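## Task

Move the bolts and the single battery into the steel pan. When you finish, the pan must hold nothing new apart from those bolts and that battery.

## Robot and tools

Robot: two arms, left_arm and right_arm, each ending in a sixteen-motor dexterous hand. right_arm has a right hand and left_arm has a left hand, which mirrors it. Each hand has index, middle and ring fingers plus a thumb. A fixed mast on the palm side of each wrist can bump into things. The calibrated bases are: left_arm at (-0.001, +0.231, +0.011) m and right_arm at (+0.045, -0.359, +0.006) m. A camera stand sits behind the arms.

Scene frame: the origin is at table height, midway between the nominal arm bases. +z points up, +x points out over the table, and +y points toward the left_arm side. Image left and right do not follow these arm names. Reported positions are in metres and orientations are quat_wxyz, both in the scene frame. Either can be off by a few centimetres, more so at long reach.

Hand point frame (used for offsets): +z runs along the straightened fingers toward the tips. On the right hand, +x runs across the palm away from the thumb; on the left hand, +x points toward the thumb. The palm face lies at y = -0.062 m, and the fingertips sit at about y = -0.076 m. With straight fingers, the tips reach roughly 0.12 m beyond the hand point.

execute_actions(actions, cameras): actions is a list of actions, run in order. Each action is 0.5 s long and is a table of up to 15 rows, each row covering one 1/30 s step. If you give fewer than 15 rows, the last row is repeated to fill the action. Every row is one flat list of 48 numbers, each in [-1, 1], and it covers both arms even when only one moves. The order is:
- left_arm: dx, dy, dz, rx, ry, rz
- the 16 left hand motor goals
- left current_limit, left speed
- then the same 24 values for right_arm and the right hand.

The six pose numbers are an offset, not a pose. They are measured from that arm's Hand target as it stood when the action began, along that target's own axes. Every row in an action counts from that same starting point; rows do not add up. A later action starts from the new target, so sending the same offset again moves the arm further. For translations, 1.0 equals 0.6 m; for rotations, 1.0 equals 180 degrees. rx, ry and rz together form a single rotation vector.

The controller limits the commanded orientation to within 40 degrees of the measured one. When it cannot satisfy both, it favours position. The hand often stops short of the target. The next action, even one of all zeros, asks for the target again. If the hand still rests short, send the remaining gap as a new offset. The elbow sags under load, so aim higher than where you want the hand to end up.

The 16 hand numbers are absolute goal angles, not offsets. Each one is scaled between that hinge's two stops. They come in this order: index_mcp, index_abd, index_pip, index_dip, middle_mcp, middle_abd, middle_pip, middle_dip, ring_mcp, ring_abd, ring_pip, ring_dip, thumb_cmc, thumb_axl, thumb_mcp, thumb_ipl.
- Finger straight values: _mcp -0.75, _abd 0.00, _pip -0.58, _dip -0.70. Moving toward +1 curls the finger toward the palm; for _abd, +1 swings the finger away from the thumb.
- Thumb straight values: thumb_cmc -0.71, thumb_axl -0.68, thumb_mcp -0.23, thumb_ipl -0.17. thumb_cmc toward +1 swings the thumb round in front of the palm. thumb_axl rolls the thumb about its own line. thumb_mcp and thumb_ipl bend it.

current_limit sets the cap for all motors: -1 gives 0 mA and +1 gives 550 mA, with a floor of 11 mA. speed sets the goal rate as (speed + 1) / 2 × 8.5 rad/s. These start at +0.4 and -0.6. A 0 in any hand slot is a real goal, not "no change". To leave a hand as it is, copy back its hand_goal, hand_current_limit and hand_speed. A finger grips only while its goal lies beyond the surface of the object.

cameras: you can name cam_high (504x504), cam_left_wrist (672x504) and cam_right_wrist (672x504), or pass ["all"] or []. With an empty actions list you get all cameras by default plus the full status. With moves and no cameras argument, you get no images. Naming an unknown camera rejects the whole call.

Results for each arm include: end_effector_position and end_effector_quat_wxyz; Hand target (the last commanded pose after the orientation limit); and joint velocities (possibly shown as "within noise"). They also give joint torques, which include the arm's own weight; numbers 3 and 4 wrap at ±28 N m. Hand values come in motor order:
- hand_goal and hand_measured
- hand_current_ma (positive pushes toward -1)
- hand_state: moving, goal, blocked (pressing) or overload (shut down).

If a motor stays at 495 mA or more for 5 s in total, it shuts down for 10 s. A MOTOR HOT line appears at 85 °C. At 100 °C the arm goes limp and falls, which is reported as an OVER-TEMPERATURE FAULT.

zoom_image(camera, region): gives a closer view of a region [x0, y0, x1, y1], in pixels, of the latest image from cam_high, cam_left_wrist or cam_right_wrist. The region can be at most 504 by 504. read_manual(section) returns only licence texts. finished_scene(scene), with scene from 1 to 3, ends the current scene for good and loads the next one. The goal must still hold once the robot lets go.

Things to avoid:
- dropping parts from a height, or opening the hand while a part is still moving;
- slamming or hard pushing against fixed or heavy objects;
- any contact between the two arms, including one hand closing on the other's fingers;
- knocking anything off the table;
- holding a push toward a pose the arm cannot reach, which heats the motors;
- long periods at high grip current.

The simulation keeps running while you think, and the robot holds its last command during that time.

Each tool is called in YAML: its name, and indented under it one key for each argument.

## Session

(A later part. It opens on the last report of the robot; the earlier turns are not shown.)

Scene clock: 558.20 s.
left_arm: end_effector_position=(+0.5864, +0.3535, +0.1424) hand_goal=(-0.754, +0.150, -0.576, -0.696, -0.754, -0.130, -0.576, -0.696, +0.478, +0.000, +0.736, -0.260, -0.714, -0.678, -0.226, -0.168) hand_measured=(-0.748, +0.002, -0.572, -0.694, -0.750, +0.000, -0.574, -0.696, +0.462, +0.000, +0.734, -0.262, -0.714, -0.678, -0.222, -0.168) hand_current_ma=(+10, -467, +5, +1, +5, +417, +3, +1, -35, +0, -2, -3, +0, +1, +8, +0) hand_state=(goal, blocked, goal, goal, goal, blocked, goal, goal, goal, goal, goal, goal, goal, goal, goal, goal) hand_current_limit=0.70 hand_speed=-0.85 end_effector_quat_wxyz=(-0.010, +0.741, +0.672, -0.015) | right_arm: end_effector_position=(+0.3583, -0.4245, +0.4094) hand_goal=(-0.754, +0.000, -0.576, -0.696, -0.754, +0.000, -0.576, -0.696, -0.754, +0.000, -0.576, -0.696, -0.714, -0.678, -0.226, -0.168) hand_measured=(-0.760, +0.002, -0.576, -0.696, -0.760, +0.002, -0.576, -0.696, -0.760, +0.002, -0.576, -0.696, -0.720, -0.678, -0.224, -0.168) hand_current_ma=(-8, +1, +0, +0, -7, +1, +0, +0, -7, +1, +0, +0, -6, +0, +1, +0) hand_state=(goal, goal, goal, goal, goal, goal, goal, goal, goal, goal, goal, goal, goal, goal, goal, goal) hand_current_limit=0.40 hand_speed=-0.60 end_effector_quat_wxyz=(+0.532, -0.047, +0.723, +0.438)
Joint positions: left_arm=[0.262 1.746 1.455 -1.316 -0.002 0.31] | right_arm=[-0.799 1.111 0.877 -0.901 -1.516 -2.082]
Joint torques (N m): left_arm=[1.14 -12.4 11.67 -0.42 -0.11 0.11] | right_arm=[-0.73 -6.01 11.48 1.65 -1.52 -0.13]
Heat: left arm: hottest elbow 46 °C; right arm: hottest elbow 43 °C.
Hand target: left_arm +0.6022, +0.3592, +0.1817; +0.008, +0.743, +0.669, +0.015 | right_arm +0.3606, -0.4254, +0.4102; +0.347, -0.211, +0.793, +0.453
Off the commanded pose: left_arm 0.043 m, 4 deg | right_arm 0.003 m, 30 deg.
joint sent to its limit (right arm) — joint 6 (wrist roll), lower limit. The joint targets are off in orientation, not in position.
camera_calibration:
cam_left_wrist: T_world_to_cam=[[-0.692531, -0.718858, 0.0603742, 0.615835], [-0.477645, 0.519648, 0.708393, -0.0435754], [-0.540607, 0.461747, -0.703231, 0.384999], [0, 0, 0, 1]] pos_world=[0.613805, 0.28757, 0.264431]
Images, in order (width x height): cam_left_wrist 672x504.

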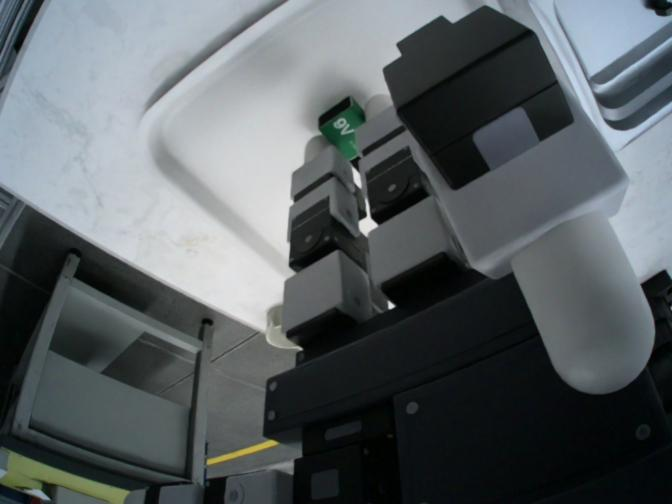

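execute_actions:
  actions:
    - [[0,0,-0.1,0.0102,-0.0034,0,-0.754,0.15,-0.576,-0.696,-0.754,-0.13,-0.576,-0.696,0.479,0,0.737,-0.26,-0.714,-0.678,-0.226,-0.168,0.7,-0.85,0,0,0,0,0,0,-0.754,0,-0.576,-0.696,-0.754,0,-0.576,-0.696,-0.754,0,-0.576,-0.696,-0.714,-0.678,-0.226,-0.168,0.4,-0.6]]
    - [[0,0,-0.07,0,0,0,-0.754,0.15,-0.576,-0.696,-0.754,-0.13,-0.576,-0.696,0.479,0,0.737,-0.26,-0.714,-0.678,-0.226,-0.168,0.7,-0.85,0,0,0,0,0,0,-0.754,0,-0.576,-0.696,-0.754,0,-0.576,-0.696,-0.754,0,-0.576,-0.696,-0.714,-0.678,-0.226,-0.168,0.4,-0.6]]
    - [[-0.1208,-0.022,0,0,0,-0.0135,-0.754,0.15,-0.576,-0.696,-0.754,-0.13,-0.576,-0.696,0.479,0,0.737,-0.26,-0.714,-0.678,-0.226,-0.168,0.7,-0.85,0,0,0,0,0,0,-0.754,0,-0.576,-0.696,-0.754,0,-0.576,-0.696,-0.754,0,-0.576,-0.696,-0.714,-0.678,-0.226,-0.168,0.4,-0.6]]
    - [[-0.1198,-0.027,0,0,0,-0.0135,-0.754,0.15,-0.576,-0.696,-0.754,-0.13,-0.576,-0.696,0.479,0,0.737,-0.26,-0.714,-0.678,-0.226,-0.168,0.7,-0.85,0,0,0,0,0,0,-0.754,0,-0.576,-0.696,-0.754,0,-0.576,-0.696,-0.754,0,-0.576,-0.696,-0.714,-0.678,-0.226,-0.168,0.4,-0.6]]
    - [[-0.1185,-0.0322,0,0,0,-0.0135,-0.754,0.15,-0.576,-0.696,-0.754,-0.13,-0.576,-0.696,0.479,0,0.737,-0.26,-0.714,-0.678,-0.226,-0.168,0.7,-0.85,0,0,0,0,0,0,-0.754,0,-0.576,-0.696,-0.754,0,-0.576,-0.696,-0.754,0,-0.576,-0.696,-0.714,-0.678,-0.226,-0.168,0.4,-0.6]]
  cameras: ["cam_high","cam_left_wrist"]

zoom_image:
  camera: "cam_left_wrist"
  region: [200, 0, 460, 210]

Scene clock: 580.53 s.
left_arm: end_effector_position=(+0.5372, +0.1403, +0.2665) hand_goal=(-0.754, +0.150, -0.576, -0.696, -0.754, -0.130, -0.576, -0.696, +0.478, +0.000, +0.736, -0.260, -0.714, -0.678, -0.226, -0.168) hand_measured=(-0.750, +0.002, -0.572, -0.694, -0.754, +0.000, -0.574, -0.696, +0.462, +0.000, +0.734, -0.262, -0.714, -0.678, -0.222, -0.168) hand_current_ma=(+6, -468, +4, +1, +1, +417, +1, +1, -35, +0, -2, -3, +0, +1, +8, +0) hand_state=(goal, blocked, goal, goal, goal, blocked, goal, goal, goal, goal, goal, goal, goal, goal, goal, goal) hand_current_limit=0.70 hand_speed=-0.85 end_effector_quat_wxyz=(-0.016, +0.708, +0.706, -0.011) | right_arm: end_effector_position=(+0.3583, -0.4245, +0.4094) hand_goal=(-0.754, +0.000, -0.576, -0.696, -0.754, +0.000, -0.576, -0.696, -0.754, +0.000, -0.576, -0.696, -0.714, -0.678, -0.226, -0.168) hand_measured=(-0.760, +0.002, -0.576, -0.696, -0.760, +0.002, -0.576, -0.696, -0.760, +0.002, -0.576, -0.696, -0.720, -0.678, -0.224, -0.168) hand_current_ma=(-8, +1, +0, +0, -7, +1, +0, +0, -7, +1, +0, +0, -6, +0, +1, +0) hand_state=(goal, goal, goal, goal, goal, goal, goal, goal, goal, goal, goal, goal, goal, goal, goal, goal) hand_current_limit=0.40 hand_speed=-0.60 end_effector_quat_wxyz=(+0.532, -0.047, +0.723, +0.438)
Joint positions: left_arm=[-0.194 1.583 1.577 -1.603 0.003 -0.241] | right_arm=[-0.799 1.111 0.877 -0.901 -1.516 -2.082]
Joint torques (N m): left_arm=[1.44 -10.81 8.44 0.18 -0.31 -0.21] | right_arm=[-0.67 -5.6 11.3 1.43 -1.52 -0.12]
Heat: left arm: hottest elbow 48 °C; right arm: hottest elbow 43 °C.
Hand target: left_arm +0.5379, +0.1467, +0.2833; +0.000, +0.699, +0.715, +0.001 | right_arm +0.3606, -0.4254, +0.4102; +0.347, -0.211, +0.793, +0.453
Off the commanded pose: left_arm 0.018 m, 3 deg | right_arm 0.003 m, 30 deg.
joint sent to its limit (right arm) — joint 6 (wrist roll), lower limit. The joint targets are off in orientation, not in position.
camera_calibration:
cam_left_wrist: T_world_to_cam=[[-0.621206, -0.782054, 0.0499536, 0.394419], [-0.522355, 0.460753, 0.717532, -0.0143321], [-0.584165, 0.419642, -0.694732, 0.571076], [0, 0, 0, 1]] pos_world=[0.571131, 0.0754131, 0.387326]
Images, in order (width x height): cam_high 504x504, cam_left_wrist 672x504.

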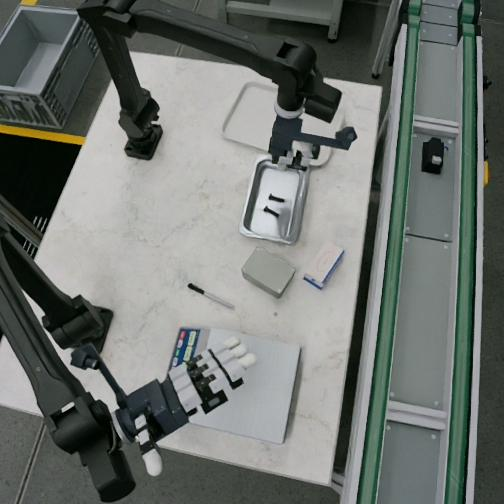

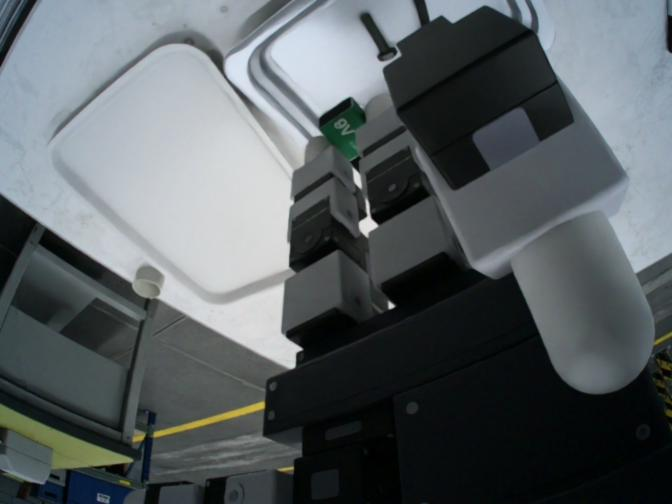

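Scaled by 1.938 from the camera's 672x504 image, which has a finer 960x720 frame.

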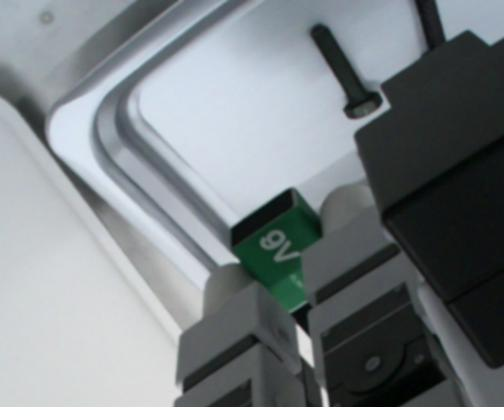

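execute_actions:
  actions:
    - [[0.0167,0,0.08,0,0,0,-0.754,0.15,-0.576,-0.696,-0.754,-0.13,-0.576,-0.696,0.479,0,0.737,-0.26,-0.714,-0.678,-0.226,-0.168,0.7,-0.85,0,0,0,0,0,0,-0.754,0,-0.576,-0.696,-0.754,0,-0.576,-0.696,-0.754,0,-0.576,-0.696,-0.714,-0.678,-0.226,-0.168,0.4,-0.6]]
    - [[0,0,0.08,0,0,0,-0.754,0.15,-0.576,-0.696,-0.754,-0.13,-0.576,-0.696,0.479,0,0.737,-0.26,-0.714,-0.678,-0.226,-0.168,0.7,-0.85,0,0,0,0,0,0,-0.754,0,-0.576,-0.696,-0.754,0,-0.576,-0.696,-0.754,0,-0.576,-0.696,-0.714,-0.678,-0.226,-0.168,0.4,-0.6]]
  cameras: ["cam_left_wrist"]

zoom_image:
  camera: "cam_left_wrist"
  region: [200, 0, 460, 210]

Scene clock: 597.17 s.
left_arm: end_effector_position=(+0.5323, +0.1529, +0.1880) hand_goal=(-0.754, +0.150, -0.576, -0.696, -0.754, -0.130, -0.576, -0.696, +0.478, +0.000, +0.736, -0.260, -0.714, -0.678, -0.226, -0.168) hand_measured=(-0.750, +0.002, -0.572, -0.694, -0.754, +0.000, -0.574, -0.696, +0.462, +0.000, +0.734, -0.262, -0.714, -0.678, -0.222, -0.168) hand_current_ma=(+5, -467, +4, +1, +1, +417, +1, +1, -35, +0, -2, -3, +0, +1, +8, +0) hand_state=(goal, blocked, goal, goal, goal, blocked, goal, goal, goal, goal, goal, goal, goal, goal, goal, goal) hand_current_limit=0.70 hand_speed=-0.85 end_effector_quat_wxyz=(-0.003, +0.701, +0.714, -0.002) | right_arm: end_effector_position=(+0.3583, -0.4245, +0.4094) hand_goal=(-0.754, +0.000, -0.576, -0.696, -0.754, +0.000, -0.576, -0.696, -0.754, +0.000, -0.576, -0.696, -0.714, -0.678, -0.226, -0.168) hand_measured=(-0.760, +0.002, -0.576, -0.696, -0.760, +0.002, -0.576, -0.696, -0.760, +0.002, -0.576, -0.696, -0.720, -0.678, -0.224, -0.168) hand_current_ma=(-8, +1, +0, +0, -7, +1, +0, +0, -7, +1, +0, +0, -6, +0, +1, +0) hand_state=(goal, goal, goal, goal, goal, goal, goal, goal, goal, goal, goal, goal, goal, goal, goal, goal) hand_current_limit=0.40 hand_speed=-0.60 end_effector_quat_wxyz=(+0.532, -0.047, +0.723, +0.438)
Joint positions: left_arm=[-0.174 1.568 1.346 -1.355 0.001 -0.242] | right_arm=[-0.799 1.111 0.877 -0.901 -1.516 -2.082]
Joint torques (N m): left_arm=[1.32 -7.71 8.31 0.32 -0.28 0.01] | right_arm=[-0.62 -6.65 11.45 1.32 -1.49 -0.12]
Heat: left arm: hottest elbow 46 °C; right arm: hottest elbow 43 °C.
Hand target: left_arm +0.5379, +0.1567, +0.1874; +0.000, +0.699, +0.715, +0.001 | right_arm +0.3606, -0.4254, +0.4102; +0.347, -0.211, +0.793, +0.453
Off the commanded pose: left_arm 0.007 m, 1 deg | right_arm 0.003 m, 30 deg.
joint sent to its limit (right arm) — joint 6 (wrist roll), lower limit. The joint targets are off in orientation, not in position.
camera_calibration:
cam_left_wrist: T_world_to_cam=[[-0.606432, -0.794376, 0.0347438, 0.402009], [-0.554401, 0.453749, 0.697676, 0.0554882], [-0.569981, 0.403831, -0.715571, 0.507197], [0, 0, 0, 1]] pos_world=[0.563647, 0.0893468, 0.310255]
Images, in order (width x height): cam_left_wrist 672x504.

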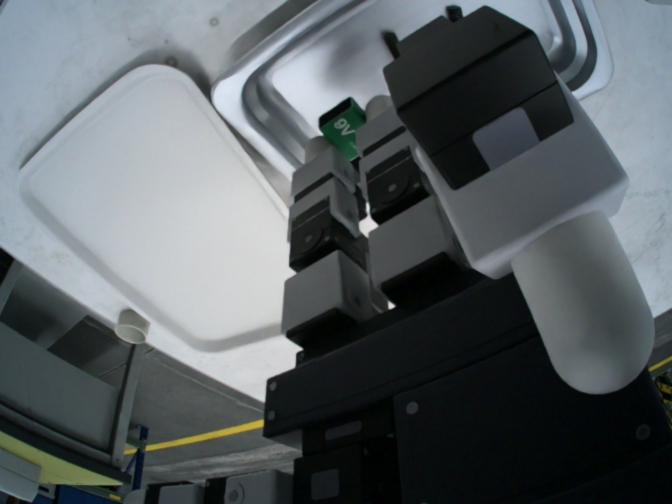

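Scaled by 1.938 from the camera's 672x504 image, which has a finer 960x720 frame.

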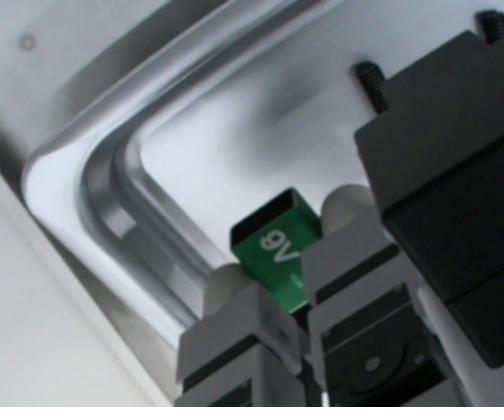

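execute_actions:
  actions:
    - [[-0.0145,0,0.045,0,0,0,-0.754,0.15,-0.576,-0.696,-0.754,-0.13,-0.576,-0.696,0.479,0,0.737,-0.26,-0.714,-0.678,-0.226,-0.168,0.7,-0.85,0,0,0,0,0,0,-0.754,0,-0.576,-0.696,-0.754,0,-0.576,-0.696,-0.754,0,-0.576,-0.696,-0.714,-0.678,-0.226,-0.168,0.4,-0.6]]
    - [[0,0,0.02,0,0,0,-0.754,0.15,-0.576,-0.696,-0.754,-0.13,-0.576,-0.696,0.479,0,0.737,-0.26,-0.714,-0.678,-0.226,-0.168,0.7,-0.85,0,0,0,0,0,0,-0.754,0,-0.576,-0.696,-0.754,0,-0.576,-0.696,-0.754,0,-0.576,-0.696,-0.714,-0.678,-0.226,-0.168,0.4,-0.6]]
  cameras: ["cam_left_wrist"]

zoom_image:
  camera: "cam_left_wrist"
  region: [200, 0, 460, 210]

Scene clock: 604.63 s.
left_arm: end_effector_position=(+0.5359, +0.1521, +0.1553) hand_goal=(-0.754, +0.150, -0.576, -0.696, -0.754, -0.130, -0.576, -0.696, +0.478, +0.000, +0.736, -0.260, -0.714, -0.678, -0.226, -0.168) hand_measured=(-0.750, +0.002, -0.572, -0.694, -0.754, +0.000, -0.574, -0.696, +0.462, +0.000, +0.734, -0.262, -0.714, -0.678, -0.222, -0.168) hand_current_ma=(+5, -467, +4, +1, +1, +417, +1, +1, -35, +0, -2, -3, +0, +1, +8, +0) hand_state=(goal, blocked, goal, goal, goal, blocked, goal, goal, goal, goal, goal, goal, goal, goal, goal, goal) hand_current_limit=0.70 hand_speed=-0.85 end_effector_quat_wxyz=(+0.003, +0.701, +0.714, +0.001) | right_arm: end_effector_position=(+0.3583, -0.4245, +0.4094) hand_goal=(-0.754, +0.000, -0.576, -0.696, -0.754, +0.000, -0.576, -0.696, -0.754, +0.000, -0.576, -0.696, -0.714, -0.678, -0.226, -0.168) hand_measured=(-0.760, +0.002, -0.576, -0.696, -0.760, +0.002, -0.576, -0.696, -0.760, +0.002, -0.576, -0.696, -0.720, -0.678, -0.224, -0.168) hand_current_ma=(-8, +1, +0, +0, -7, +1, +0, +0, -7, +1, +0, +0, -6, +0, +1, +0) hand_state=(goal, goal, goal, goal, goal, goal, goal, goal, goal, goal, goal, goal, goal, goal, goal, goal) hand_current_limit=0.40 hand_speed=-0.60 end_effector_quat_wxyz=(+0.532, -0.047, +0.723, +0.438)
Joint positions: left_arm=[-0.174 1.593 1.284 -1.255 0.001 -0.242] | right_arm=[-0.799 1.111 0.877 -0.901 -1.516 -2.082]
Joint torques (N m): left_arm=[-0.62 -7.53 7.68 0.47 -0.28 -0.18] | right_arm=[-0.56 -6.07 11.41 1.42 -1.53 -0.11]
Heat: left arm: hottest elbow 45 °C; right arm: hottest elbow 43 °C.
Hand target: left_arm +0.5381, +0.1480, +0.1483; +0.000, +0.699, +0.715, +0.001 | right_arm +0.3606, -0.4254, +0.4102; +0.347, -0.211, +0.793, +0.453
Off the commanded pose: left_arm 0.008 m, 0 deg | right_arm 0.003 m, 30 deg.
joint sent to its limit (right arm) — joint 6 (wrist roll), lower limit. The joint targets are off in orientation, not in position.
camera_calibration:
cam_left_wrist: T_world_to_cam=[[-0.606815, -0.794301, 0.0293677, 0.405691], [-0.563185, 0.455737, 0.689295, 0.0863677], [-0.560891, 0.401735, -0.723886, 0.482967], [0, 0, 0, 1]] pos_world=[0.565712, 0.0888548, 0.278166]
Images, in order (width x height): cam_left_wrist 672x504.

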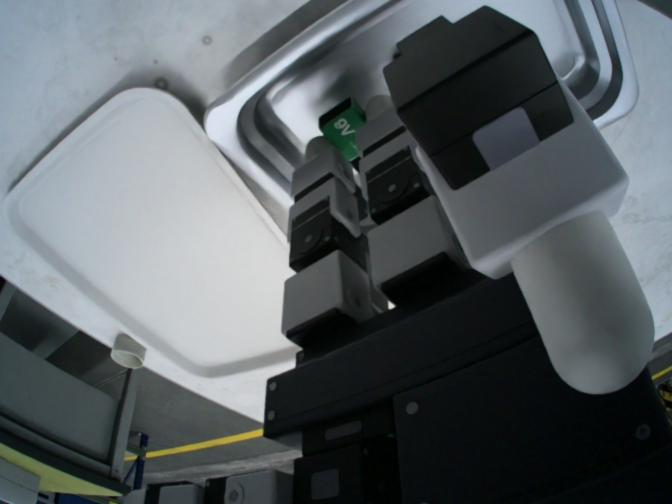

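Scaled by 1.938 from the camera's 672x504 image, which has a finer 960x720 frame.

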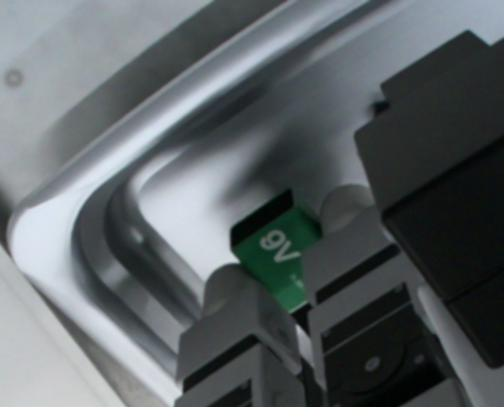

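execute_actions:
  actions:
    - [[-0.0133,0,0.01,0,0,0,-0.754,0.15,-0.576,-0.696,-0.754,-0.13,-0.576,-0.696,0.479,0,0.737,-0.26,-0.714,-0.678,-0.226,-0.168,0.7,-0.85,0,0,0,0,0,0,-0.754,0,-0.576,-0.696,-0.754,0,-0.576,-0.696,-0.754,0,-0.576,-0.696,-0.714,-0.678,-0.226,-0.168,0.4,-0.6]]

Scene clock: 608.97 s.
left_arm: end_effector_position=(+0.5366, +0.1441, +0.1501) hand_goal=(-0.754, +0.150, -0.576, -0.696, -0.754, -0.130, -0.576, -0.696, +0.478, +0.000, +0.736, -0.260, -0.714, -0.678, -0.226, -0.168) hand_measured=(-0.750, +0.002, -0.572, -0.694, -0.754, +0.000, -0.574, -0.696, +0.462, +0.000, +0.734, -0.262, -0.714, -0.678, -0.222, -0.168) hand_current_ma=(+5, -468, +4, +1, +1, +417, +1, +1, -35, +0, -2, -3, +0, +1, +8, +0) hand_state=(goal, blocked, goal, goal, goal, blocked, goal, goal, goal, goal, goal, goal, goal, goal, goal, goal) hand_current_limit=0.70 hand_speed=-0.85 end_effector_quat_wxyz=(+0.004, +0.702, +0.713, +0.002) | right_arm: end_effector_position=(+0.3583, -0.4245, +0.4094) hand_goal=(-0.754, +0.000, -0.576, -0.696, -0.754, +0.000, -0.576, -0.696, -0.754, +0.000, -0.576, -0.696, -0.714, -0.678, -0.226, -0.168) hand_measured=(-0.760, +0.002, -0.576, -0.696, -0.760, +0.002, -0.576, -0.696, -0.760, +0.002, -0.576, -0.696, -0.720, -0.678, -0.224, -0.168) hand_current_ma=(-8, +1, +0, +0, -7, +1, +0, +0, -7, +1, +0, +0, -6, +0, +1, +0) hand_state=(goal, goal, goal, goal, goal, goal, goal, goal, goal, goal, goal, goal, goal, goal, goal, goal) hand_current_limit=0.40 hand_speed=-0.60 end_effector_quat_wxyz=(+0.532, -0.047, +0.723, +0.438)
Joint positions: left_arm=[-0.19 1.602 1.28 -1.241 0.001 -0.255] | right_arm=[-0.799 1.111 0.877 -0.901 -1.516 -2.082]
Joint torques (N m): left_arm=[0.44 -7.59 7.58 0.32 -0.27 -0.22] | right_arm=[-0.91 -6.12 11.36 1.32 -1.57 -0.07]
Heat: left arm: hottest elbow 45 °C; right arm: hottest elbow 43 °C.
Hand target: left_arm +0.5384, +0.1401, +0.1423; +0.000, +0.699, +0.715, +0.001 | right_arm +0.3606, -0.4254, +0.4102; +0.347, -0.211, +0.793, +0.453
Off the commanded pose: left_arm 0.009 m, 1 deg | right_arm 0.003 m, 30 deg.
joint sent to its limit (right arm) — joint 6 (wrist roll), lower limit. The joint targets are off in orientation, not in position.

execute_actions:
  actions:
    - [[0.003,0,0.02,0,0,0,-0.754,0.15,-0.576,-0.696,-0.754,-0.13,-0.576,-0.696,0.479,0,0.737,-0.26,-0.714,-0.678,-0.226,-0.168,0.7,-0.85,0,0,0,0,0,0,-0.754,0,-0.576,-0.696,-0.754,0,-0.576,-0.696,-0.754,0,-0.576,-0.696,-0.714,-0.678,-0.226,-0.168,0.4,-0.6]]
    - [[0,0,0.012,0,0,0,-0.754,0.15,-0.576,-0.696,-0.754,-0.13,-0.576,-0.696,0.479,0,0.737,-0.26,-0.714,-0.678,-0.226,-0.168,0.7,-0.85,0,0,0,0,0,0,-0.754,0,-0.576,-0.696,-0.754,0,-0.576,-0.696,-0.754,0,-0.576,-0.696,-0.714,-0.678,-0.226,-0.168,0.4,-0.6]]
  cameras: ["cam_left_wrist"]

zoom_image:
  camera: "cam_left_wrist"
  region: [200, 0, 460, 210]

Scene clock: 616.83 s.
left_arm: end_effector_position=(+0.5369, +0.1440, +0.1334) hand_goal=(-0.754, +0.150, -0.576, -0.696, -0.754, -0.130, -0.576, -0.696, +0.478, +0.000, +0.736, -0.260, -0.714, -0.678, -0.226, -0.168) hand_measured=(-0.750, +0.002, -0.572, -0.694, -0.754, +0.000, -0.576, -0.696, +0.462, +0.000, +0.734, -0.262, -0.714, -0.678, -0.222, -0.168) hand_current_ma=(+5, -467, +4, +1, +0, +417, +0, +1, -35, +0, -2, -3, +0, +1, +8, +0) hand_state=(goal, blocked, goal, goal, goal, blocked, goal, goal, goal, goal, goal, goal, goal, goal, goal, goal) hand_current_limit=0.70 hand_speed=-0.85 end_effector_quat_wxyz=(+0.005, +0.701, +0.713, +0.003) | right_arm: end_effector_position=(+0.3583, -0.4245, +0.4094) hand_goal=(-0.754, +0.000, -0.576, -0.696, -0.754, +0.000, -0.576, -0.696, -0.754, +0.000, -0.576, -0.696, -0.714, -0.678, -0.226, -0.168) hand_measured=(-0.760, +0.002, -0.576, -0.696, -0.760, +0.002, -0.576, -0.696, -0.760, +0.002, -0.576, -0.696, -0.720, -0.678, -0.224, -0.168) hand_current_ma=(-8, +1, +0, +0, -7, +1, +0, +0, -7, +1, +0, +0, -6, +0, +1, +0) hand_state=(goal, goal, goal, goal, goal, goal, goal, goal, goal, goal, goal, goal, goal, goal, goal, goal) hand_current_limit=0.40 hand_speed=-0.60 end_effector_quat_wxyz=(+0.532, -0.047, +0.723, +0.438)
Joint positions: left_arm=[-0.19 1.616 1.25 -1.193 0.001 -0.255] | right_arm=[-0.799 1.111 0.877 -0.901 -1.516 -2.082]
Joint torques (N m): left_arm=[0.09 -7 7.31 0.47 -0.28 -0.15] | right_arm=[-0.62 -6.12 11.34 1.22 -1.56 -0.09]
Heat: left arm: hottest elbow 45 °C; right arm: hottest elbow 43 °C.
Hand target: left_arm +0.5382, +0.1419, +0.1231; +0.000, +0.699, +0.715, +0.001 | right_arm +0.3606, -0.4254, +0.4102; +0.347, -0.211, +0.793, +0.453
Off the commanded pose: left_arm 0.011 m, 1 deg | right_arm 0.003 m, 30 deg.
joint sent to its limit (right arm) — joint 6 (wrist roll), lower limit. The joint targets are off in orientation, not in position.
camera_calibration:
cam_left_wrist: T_world_to_cam=[[-0.608746, -0.792895, 0.0273188, 0.401653], [-0.565668, 0.457921, 0.685805, 0.107252], [-0.556281, 0.402028, -0.727272, 0.468871], [0, 0, 0, 1]] pos_world=[0.565997, 0.0808567, 0.25647]
Images, in order (width x height): cam_left_wrist 672x504.

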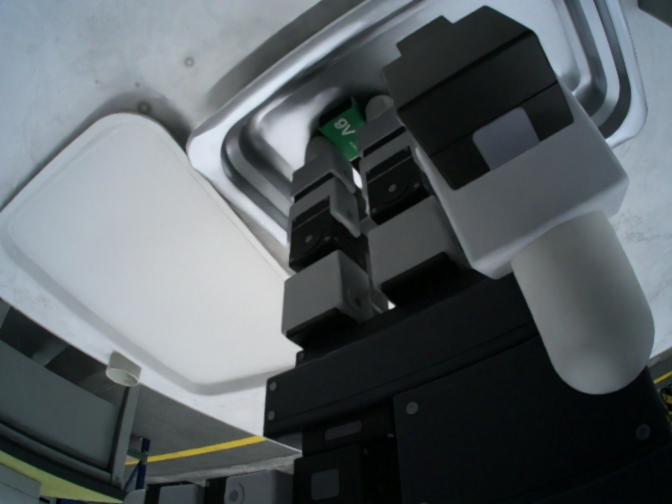

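Scaled by 1.938 from the camera's 672x504 image, which has a finer 960x720 frame.

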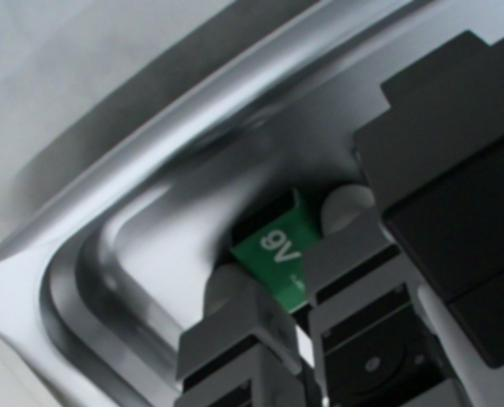

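execute_actions:
  actions:
    - [[0,0,0.005,0,0,0,-0.754,0.15,-0.576,-0.696,-0.754,-0.13,-0.576,-0.696,0.479,0,0.737,-0.26,-0.714,-0.678,-0.226,-0.168,0.7,-0.85,0,0,0,0,0,0,-0.754,0,-0.576,-0.696,-0.754,0,-0.576,-0.696,-0.754,0,-0.576,-0.696,-0.714,-0.678,-0.226,-0.168,0.4,-0.6]]
    - [[0,0,0,0,0,0,-0.754,-0.02,-0.576,-0.696,-0.754,0.02,-0.576,-0.696,0.479,0,0.737,-0.26,-0.714,-0.678,-0.226,-0.168,0.7,-0.93,0,0,0,0,0,0,-0.754,0,-0.576,-0.696,-0.754,0,-0.576,-0.696,-0.754,0,-0.576,-0.696,-0.714,-0.678,-0.226,-0.168,0.4,-0.6]]
    - [[0,0,-0.008,0,0,0,-0.754,-0.05,-0.576,-0.696,-0.754,0.05,-0.576,-0.696,0.479,0,0.737,-0.26,-0.714,-0.678,-0.226,-0.168,0.7,-0.93,0,0,0,0,0,0,-0.754,0,-0.576,-0.696,-0.754,0,-0.576,-0.696,-0.754,0,-0.576,-0.696,-0.714,-0.678,-0.226,-0.168,0.4,-0.6]]
    - [[0,0,-0.01,0,0,0,-0.754,-0.05,-0.576,-0.696,-0.754,0.05,-0.576,-0.696,0.479,0,0.737,-0.26,-0.714,-0.678,-0.226,-0.168,0.7,-0.93,0,0,0,0,0,0,-0.754,0,-0.576,-0.696,-0.754,0,-0.576,-0.696,-0.754,0,-0.576,-0.696,-0.714,-0.678,-0.226,-0.168,0.4,-0.6]]
  cameras: ["cam_left_wrist"]

zoom_image:
  camera: "cam_left_wrist"
  region: [200, 0, 460, 210]

Scene clock: 628.23 s.
left_arm: end_effector_position=(+0.5363, +0.1445, +0.1330) hand_goal=(-0.754, -0.050, -0.576, -0.696, -0.754, +0.050, -0.576, -0.696, +0.478, +0.000, +0.736, -0.260, -0.714, -0.678, -0.226, -0.168) hand_measured=(-0.750, -0.046, -0.572, -0.694, -0.752, +0.036, -0.576, -0.698, +0.462, +0.000, +0.734, -0.262, -0.714, -0.678, -0.222, -0.168) hand_current_ma=(+5, +4, +4, +1, +1, -22, -1, -2, -35, +0, -2, -3, +0, +1, +8, +0) hand_state=(goal, goal, goal, goal, goal, goal, goal, goal, goal, goal, goal, goal, goal, goal, goal, goal) hand_current_limit=0.70 hand_speed=-0.93 end_effector_quat_wxyz=(+0.004, +0.701, +0.713, +0.003) | right_arm: end_effector_position=(+0.3583, -0.4245, +0.4094) hand_goal=(-0.754, +0.000, -0.576, -0.696, -0.754, +0.000, -0.576, -0.696, -0.754, +0.000, -0.576, -0.696, -0.714, -0.678, -0.226, -0.168) hand_measured=(-0.760, +0.002, -0.576, -0.696, -0.760, +0.002, -0.576, -0.696, -0.760, +0.002, -0.576, -0.696, -0.720, -0.678, -0.224, -0.168) hand_current_ma=(-8, +1, +0, +0, -7, +1, +0, +0, -7, +1, +0, +0, -6, +0, +1, +0) hand_state=(goal, goal, goal, goal, goal, goal, goal, goal, goal, goal, goal, goal, goal, goal, goal, goal) hand_current_limit=0.40 hand_speed=-0.60 end_effector_quat_wxyz=(+0.532, -0.047, +0.723, +0.438)
Joint positions: left_arm=[-0.19 1.616 1.249 -1.195 -0.001 -0.255] | right_arm=[-0.799 1.111 0.877 -0.901 -1.516 -2.082]
Joint torques (N m): left_arm=[-0.03 -7.88 8.28 -0.32 -0.2 -0.17] | right_arm=[-0.91 -5.71 11.36 1.36 -1.52 -0.11]
Heat: left arm: hottest elbow 45 °C; right arm: hottest elbow 43 °C.
Hand target: left_arm +0.5383, +0.1419, +0.1309; +0.000, +0.699, +0.715, +0.001 | right_arm +0.3606, -0.4254, +0.4102; +0.347, -0.211, +0.793, +0.453
Off the commanded pose: left_arm 0.004 m, 1 deg | right_arm 0.003 m, 30 deg.
joint sent to its limit (right arm) — joint 6 (wrist roll), lower limit. The joint targets are off in orientation, not in position.
camera_calibration:
cam_left_wrist: T_world_to_cam=[[-0.608644, -0.792985, 0.0269727, 0.401622], [-0.564183, 0.456433, 0.688016, 0.106068], [-0.557897, 0.403539, -0.725194, 0.468396], [0, 0, 0, 1]] pos_world=[0.565604, 0.0810509, 0.255868]
Images, in order (width x height): cam_left_wrist 672x504.

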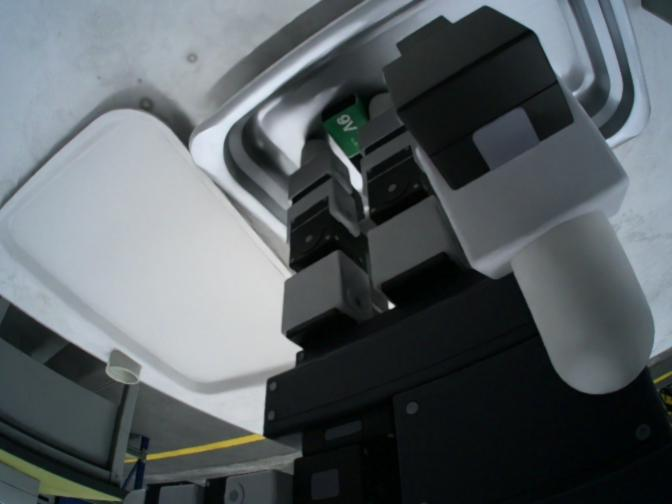

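Scaled by 1.938 from the camera's 672x504 image, which has a finer 960x720 frame.

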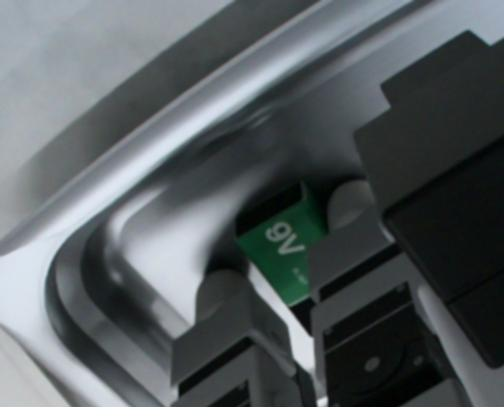

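Released. Raise clear.

execute_actions:
  actions:
    - [[0,0,-0.04,0,0,0,-0.754,-0.05,-0.576,-0.696,-0.754,0.05,-0.576,-0.696,0.479,0,0.737,-0.26,-0.714,-0.678,-0.226,-0.168,0.7,-0.93,0,0,0,0,0,0,-0.754,0,-0.576,-0.696,-0.754,0,-0.576,-0.696,-0.754,0,-0.576,-0.696,-0.714,-0.678,-0.226,-0.168,0.4,-0.6]]
    - [[0,0,-0.12,0,0,0,-0.754,-0.05,-0.576,-0.696,-0.754,0.05,-0.576,-0.696,0.479,0,0.737,-0.26,-0.714,-0.678,-0.226,-0.168,0.7,-0.93,0,0,0,0,0,0,-0.754,0,-0.576,-0.696,-0.754,0,-0.576,-0.696,-0.754,0,-0.576,-0.696,-0.714,-0.678,-0.226,-0.168,0.4,-0.6]]
    - [[0,-0.1,-0.08,0,0,0,-0.754,-0.05,-0.576,-0.696,-0.754,0.05,-0.576,-0.696,0.479,0,0.737,-0.26,-0.714,-0.678,-0.226,-0.168,0.7,-0.93,0,0,0,0,0,0,-0.754,0,-0.576,-0.696,-0.754,0,-0.576,-0.696,-0.754,0,-0.576,-0.696,-0.714,-0.678,-0.226,-0.168,0.4,-0.6]]
  cameras: ["cam_high","cam_left_wrist"]

zoom_image:
  camera: "cam_high"
  region: [220, 130, 340, 250]

Scene clock: 638.80 s.
left_arm: end_effector_position=(+0.4778, +0.1441, +0.2741) hand_goal=(-0.754, -0.050, -0.576, -0.696, -0.754, +0.050, -0.576, -0.696, +0.478, +0.000, +0.736, -0.260, -0.714, -0.678, -0.226, -0.168) hand_measured=(-0.752, -0.048, -0.574, -0.694, -0.750, +0.050, -0.574, -0.696, +0.462, +0.000, +0.734, -0.262, -0.714, -0.678, -0.222, -0.168) hand_current_ma=(+4, +3, +3, +1, +6, -1, +3, +1, -35, +0, -2, -3, +0, +1, +8, +0) hand_state=(goal, goal, goal, goal, goal, goal, goal, goal, goal, goal, goal, goal, goal, goal, goal, goal) hand_current_limit=0.70 hand_speed=-0.93 end_effector_quat_wxyz=(+0.002, +0.701, +0.713, +0.002) | right_arm: end_effector_position=(+0.3583, -0.4245, +0.4094) hand_goal=(-0.754, +0.000, -0.576, -0.696, -0.754, +0.000, -0.576, -0.696, -0.754, +0.000, -0.576, -0.696, -0.714, -0.678, -0.226, -0.168) hand_measured=(-0.760, +0.002, -0.576, -0.696, -0.760, +0.002, -0.576, -0.696, -0.760, +0.002, -0.576, -0.696, -0.720, -0.678, -0.224, -0.168) hand_current_ma=(-8, +1, +0, +0, -7, +1, +0, +0, -7, +1, +0, +0, -6, +0, +1, +0) hand_state=(goal, goal, goal, goal, goal, goal, goal, goal, goal, goal, goal, goal, goal, goal, goal, goal) hand_current_limit=0.40 hand_speed=-0.60 end_effector_quat_wxyz=(+0.532, -0.047, +0.723, +0.438)
Joint positions: left_arm=[-0.225 1.404 1.39 -1.552 -0.001 -0.29] | right_arm=[-0.799 1.111 0.877 -0.901 -1.516 -2.082]
Joint torques (N m): left_arm=[-0.67 -5.89 8.72 -0.23 -0.22 -0.19] | right_arm=[-0.5 -6.48 11.34 1.5 -1.55 -0.09]
Heat: left arm: hottest elbow 45 °C; right arm: hottest elbow 43 °C.
Hand target: left_arm +0.4781, +0.1405, +0.2748; +0.000, +0.699, +0.715, +0.001 | right_arm +0.3606, -0.4254, +0.4102; +0.347, -0.211, +0.793, +0.453
Off the commanded pose: left_arm 0.004 m, 0 deg | right_arm 0.003 m, 30 deg.
joint sent to its limit (right arm) — joint 6 (wrist roll), lower limit. The joint targets are off in orientation, not in position.
camera_calibration:
cam_left_wrist: T_world_to_cam=[[-0.608539, -0.793005, 0.0286933, 0.36141], [-0.5616, 0.455945, 0.690449, -0.0257666], [-0.560612, 0.404051, -0.722812, 0.538791], [0, 0, 0, 1]] pos_world=[0.507514, 0.0806489, 0.396865]
Images, in order (width x height): cam_high 504x504, cam_left_wrist 672x504.

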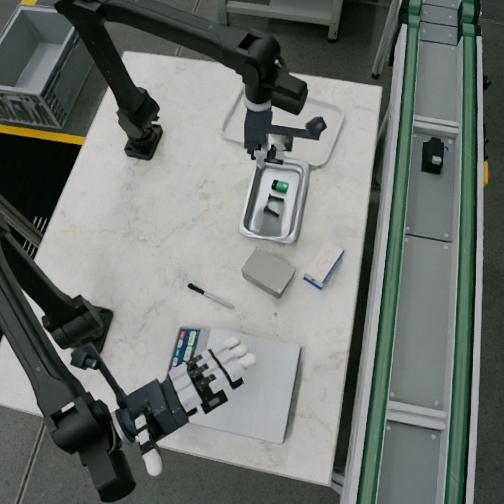

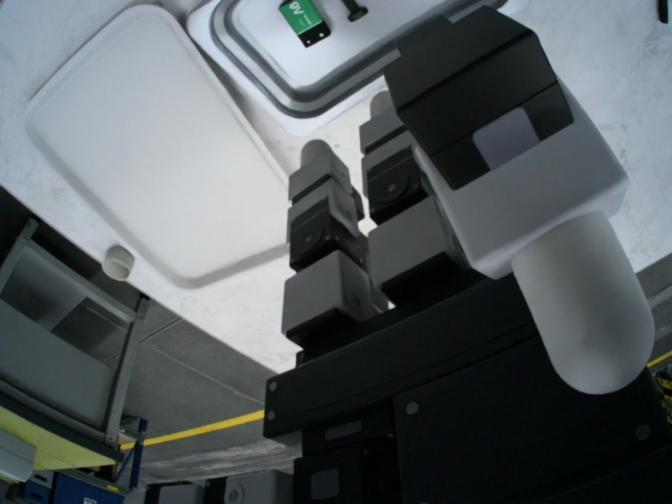

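Scaled by 4.200 from the camera's 504x504 image, which has a finer 720x720 frame.

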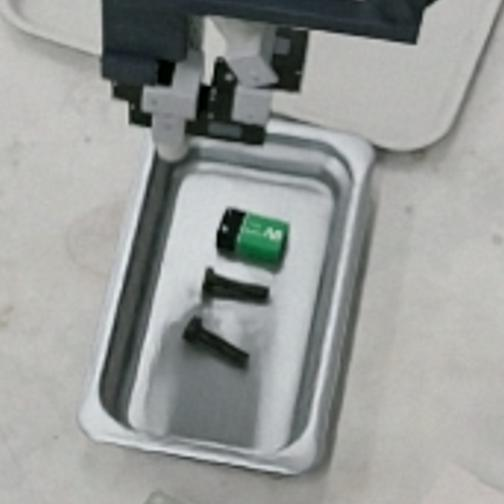

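zoom_image:
  camera: "cam_high"
  region: [0, 180, 240, 420]

zoom_image:
  camera: "cam_left_wrist"
  region: [0, 200, 200, 340]

Scaled by 2.100 from the camera's 504x504 image, which has a finer 720x720 frame.

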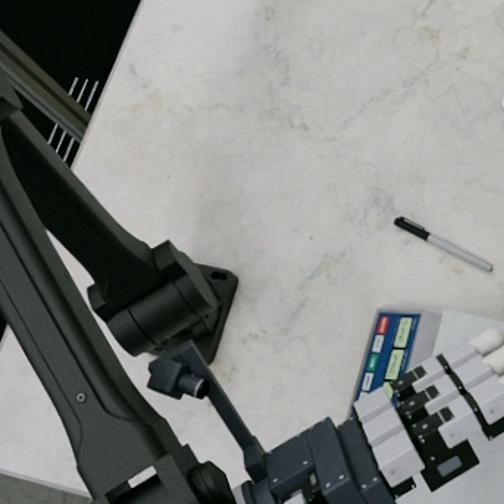

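Scaled by 2.520 from the camera's 672x504 image, which has a finer 960x720 frame.

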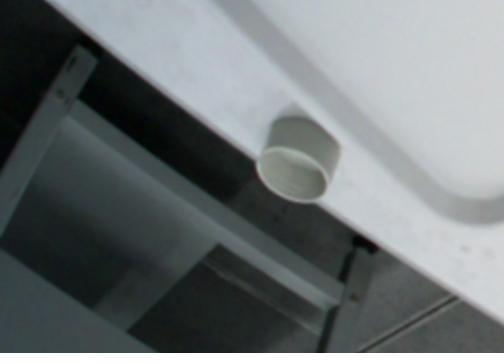

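finished_scene:
  scene: 3

The scene is finished: the task was done.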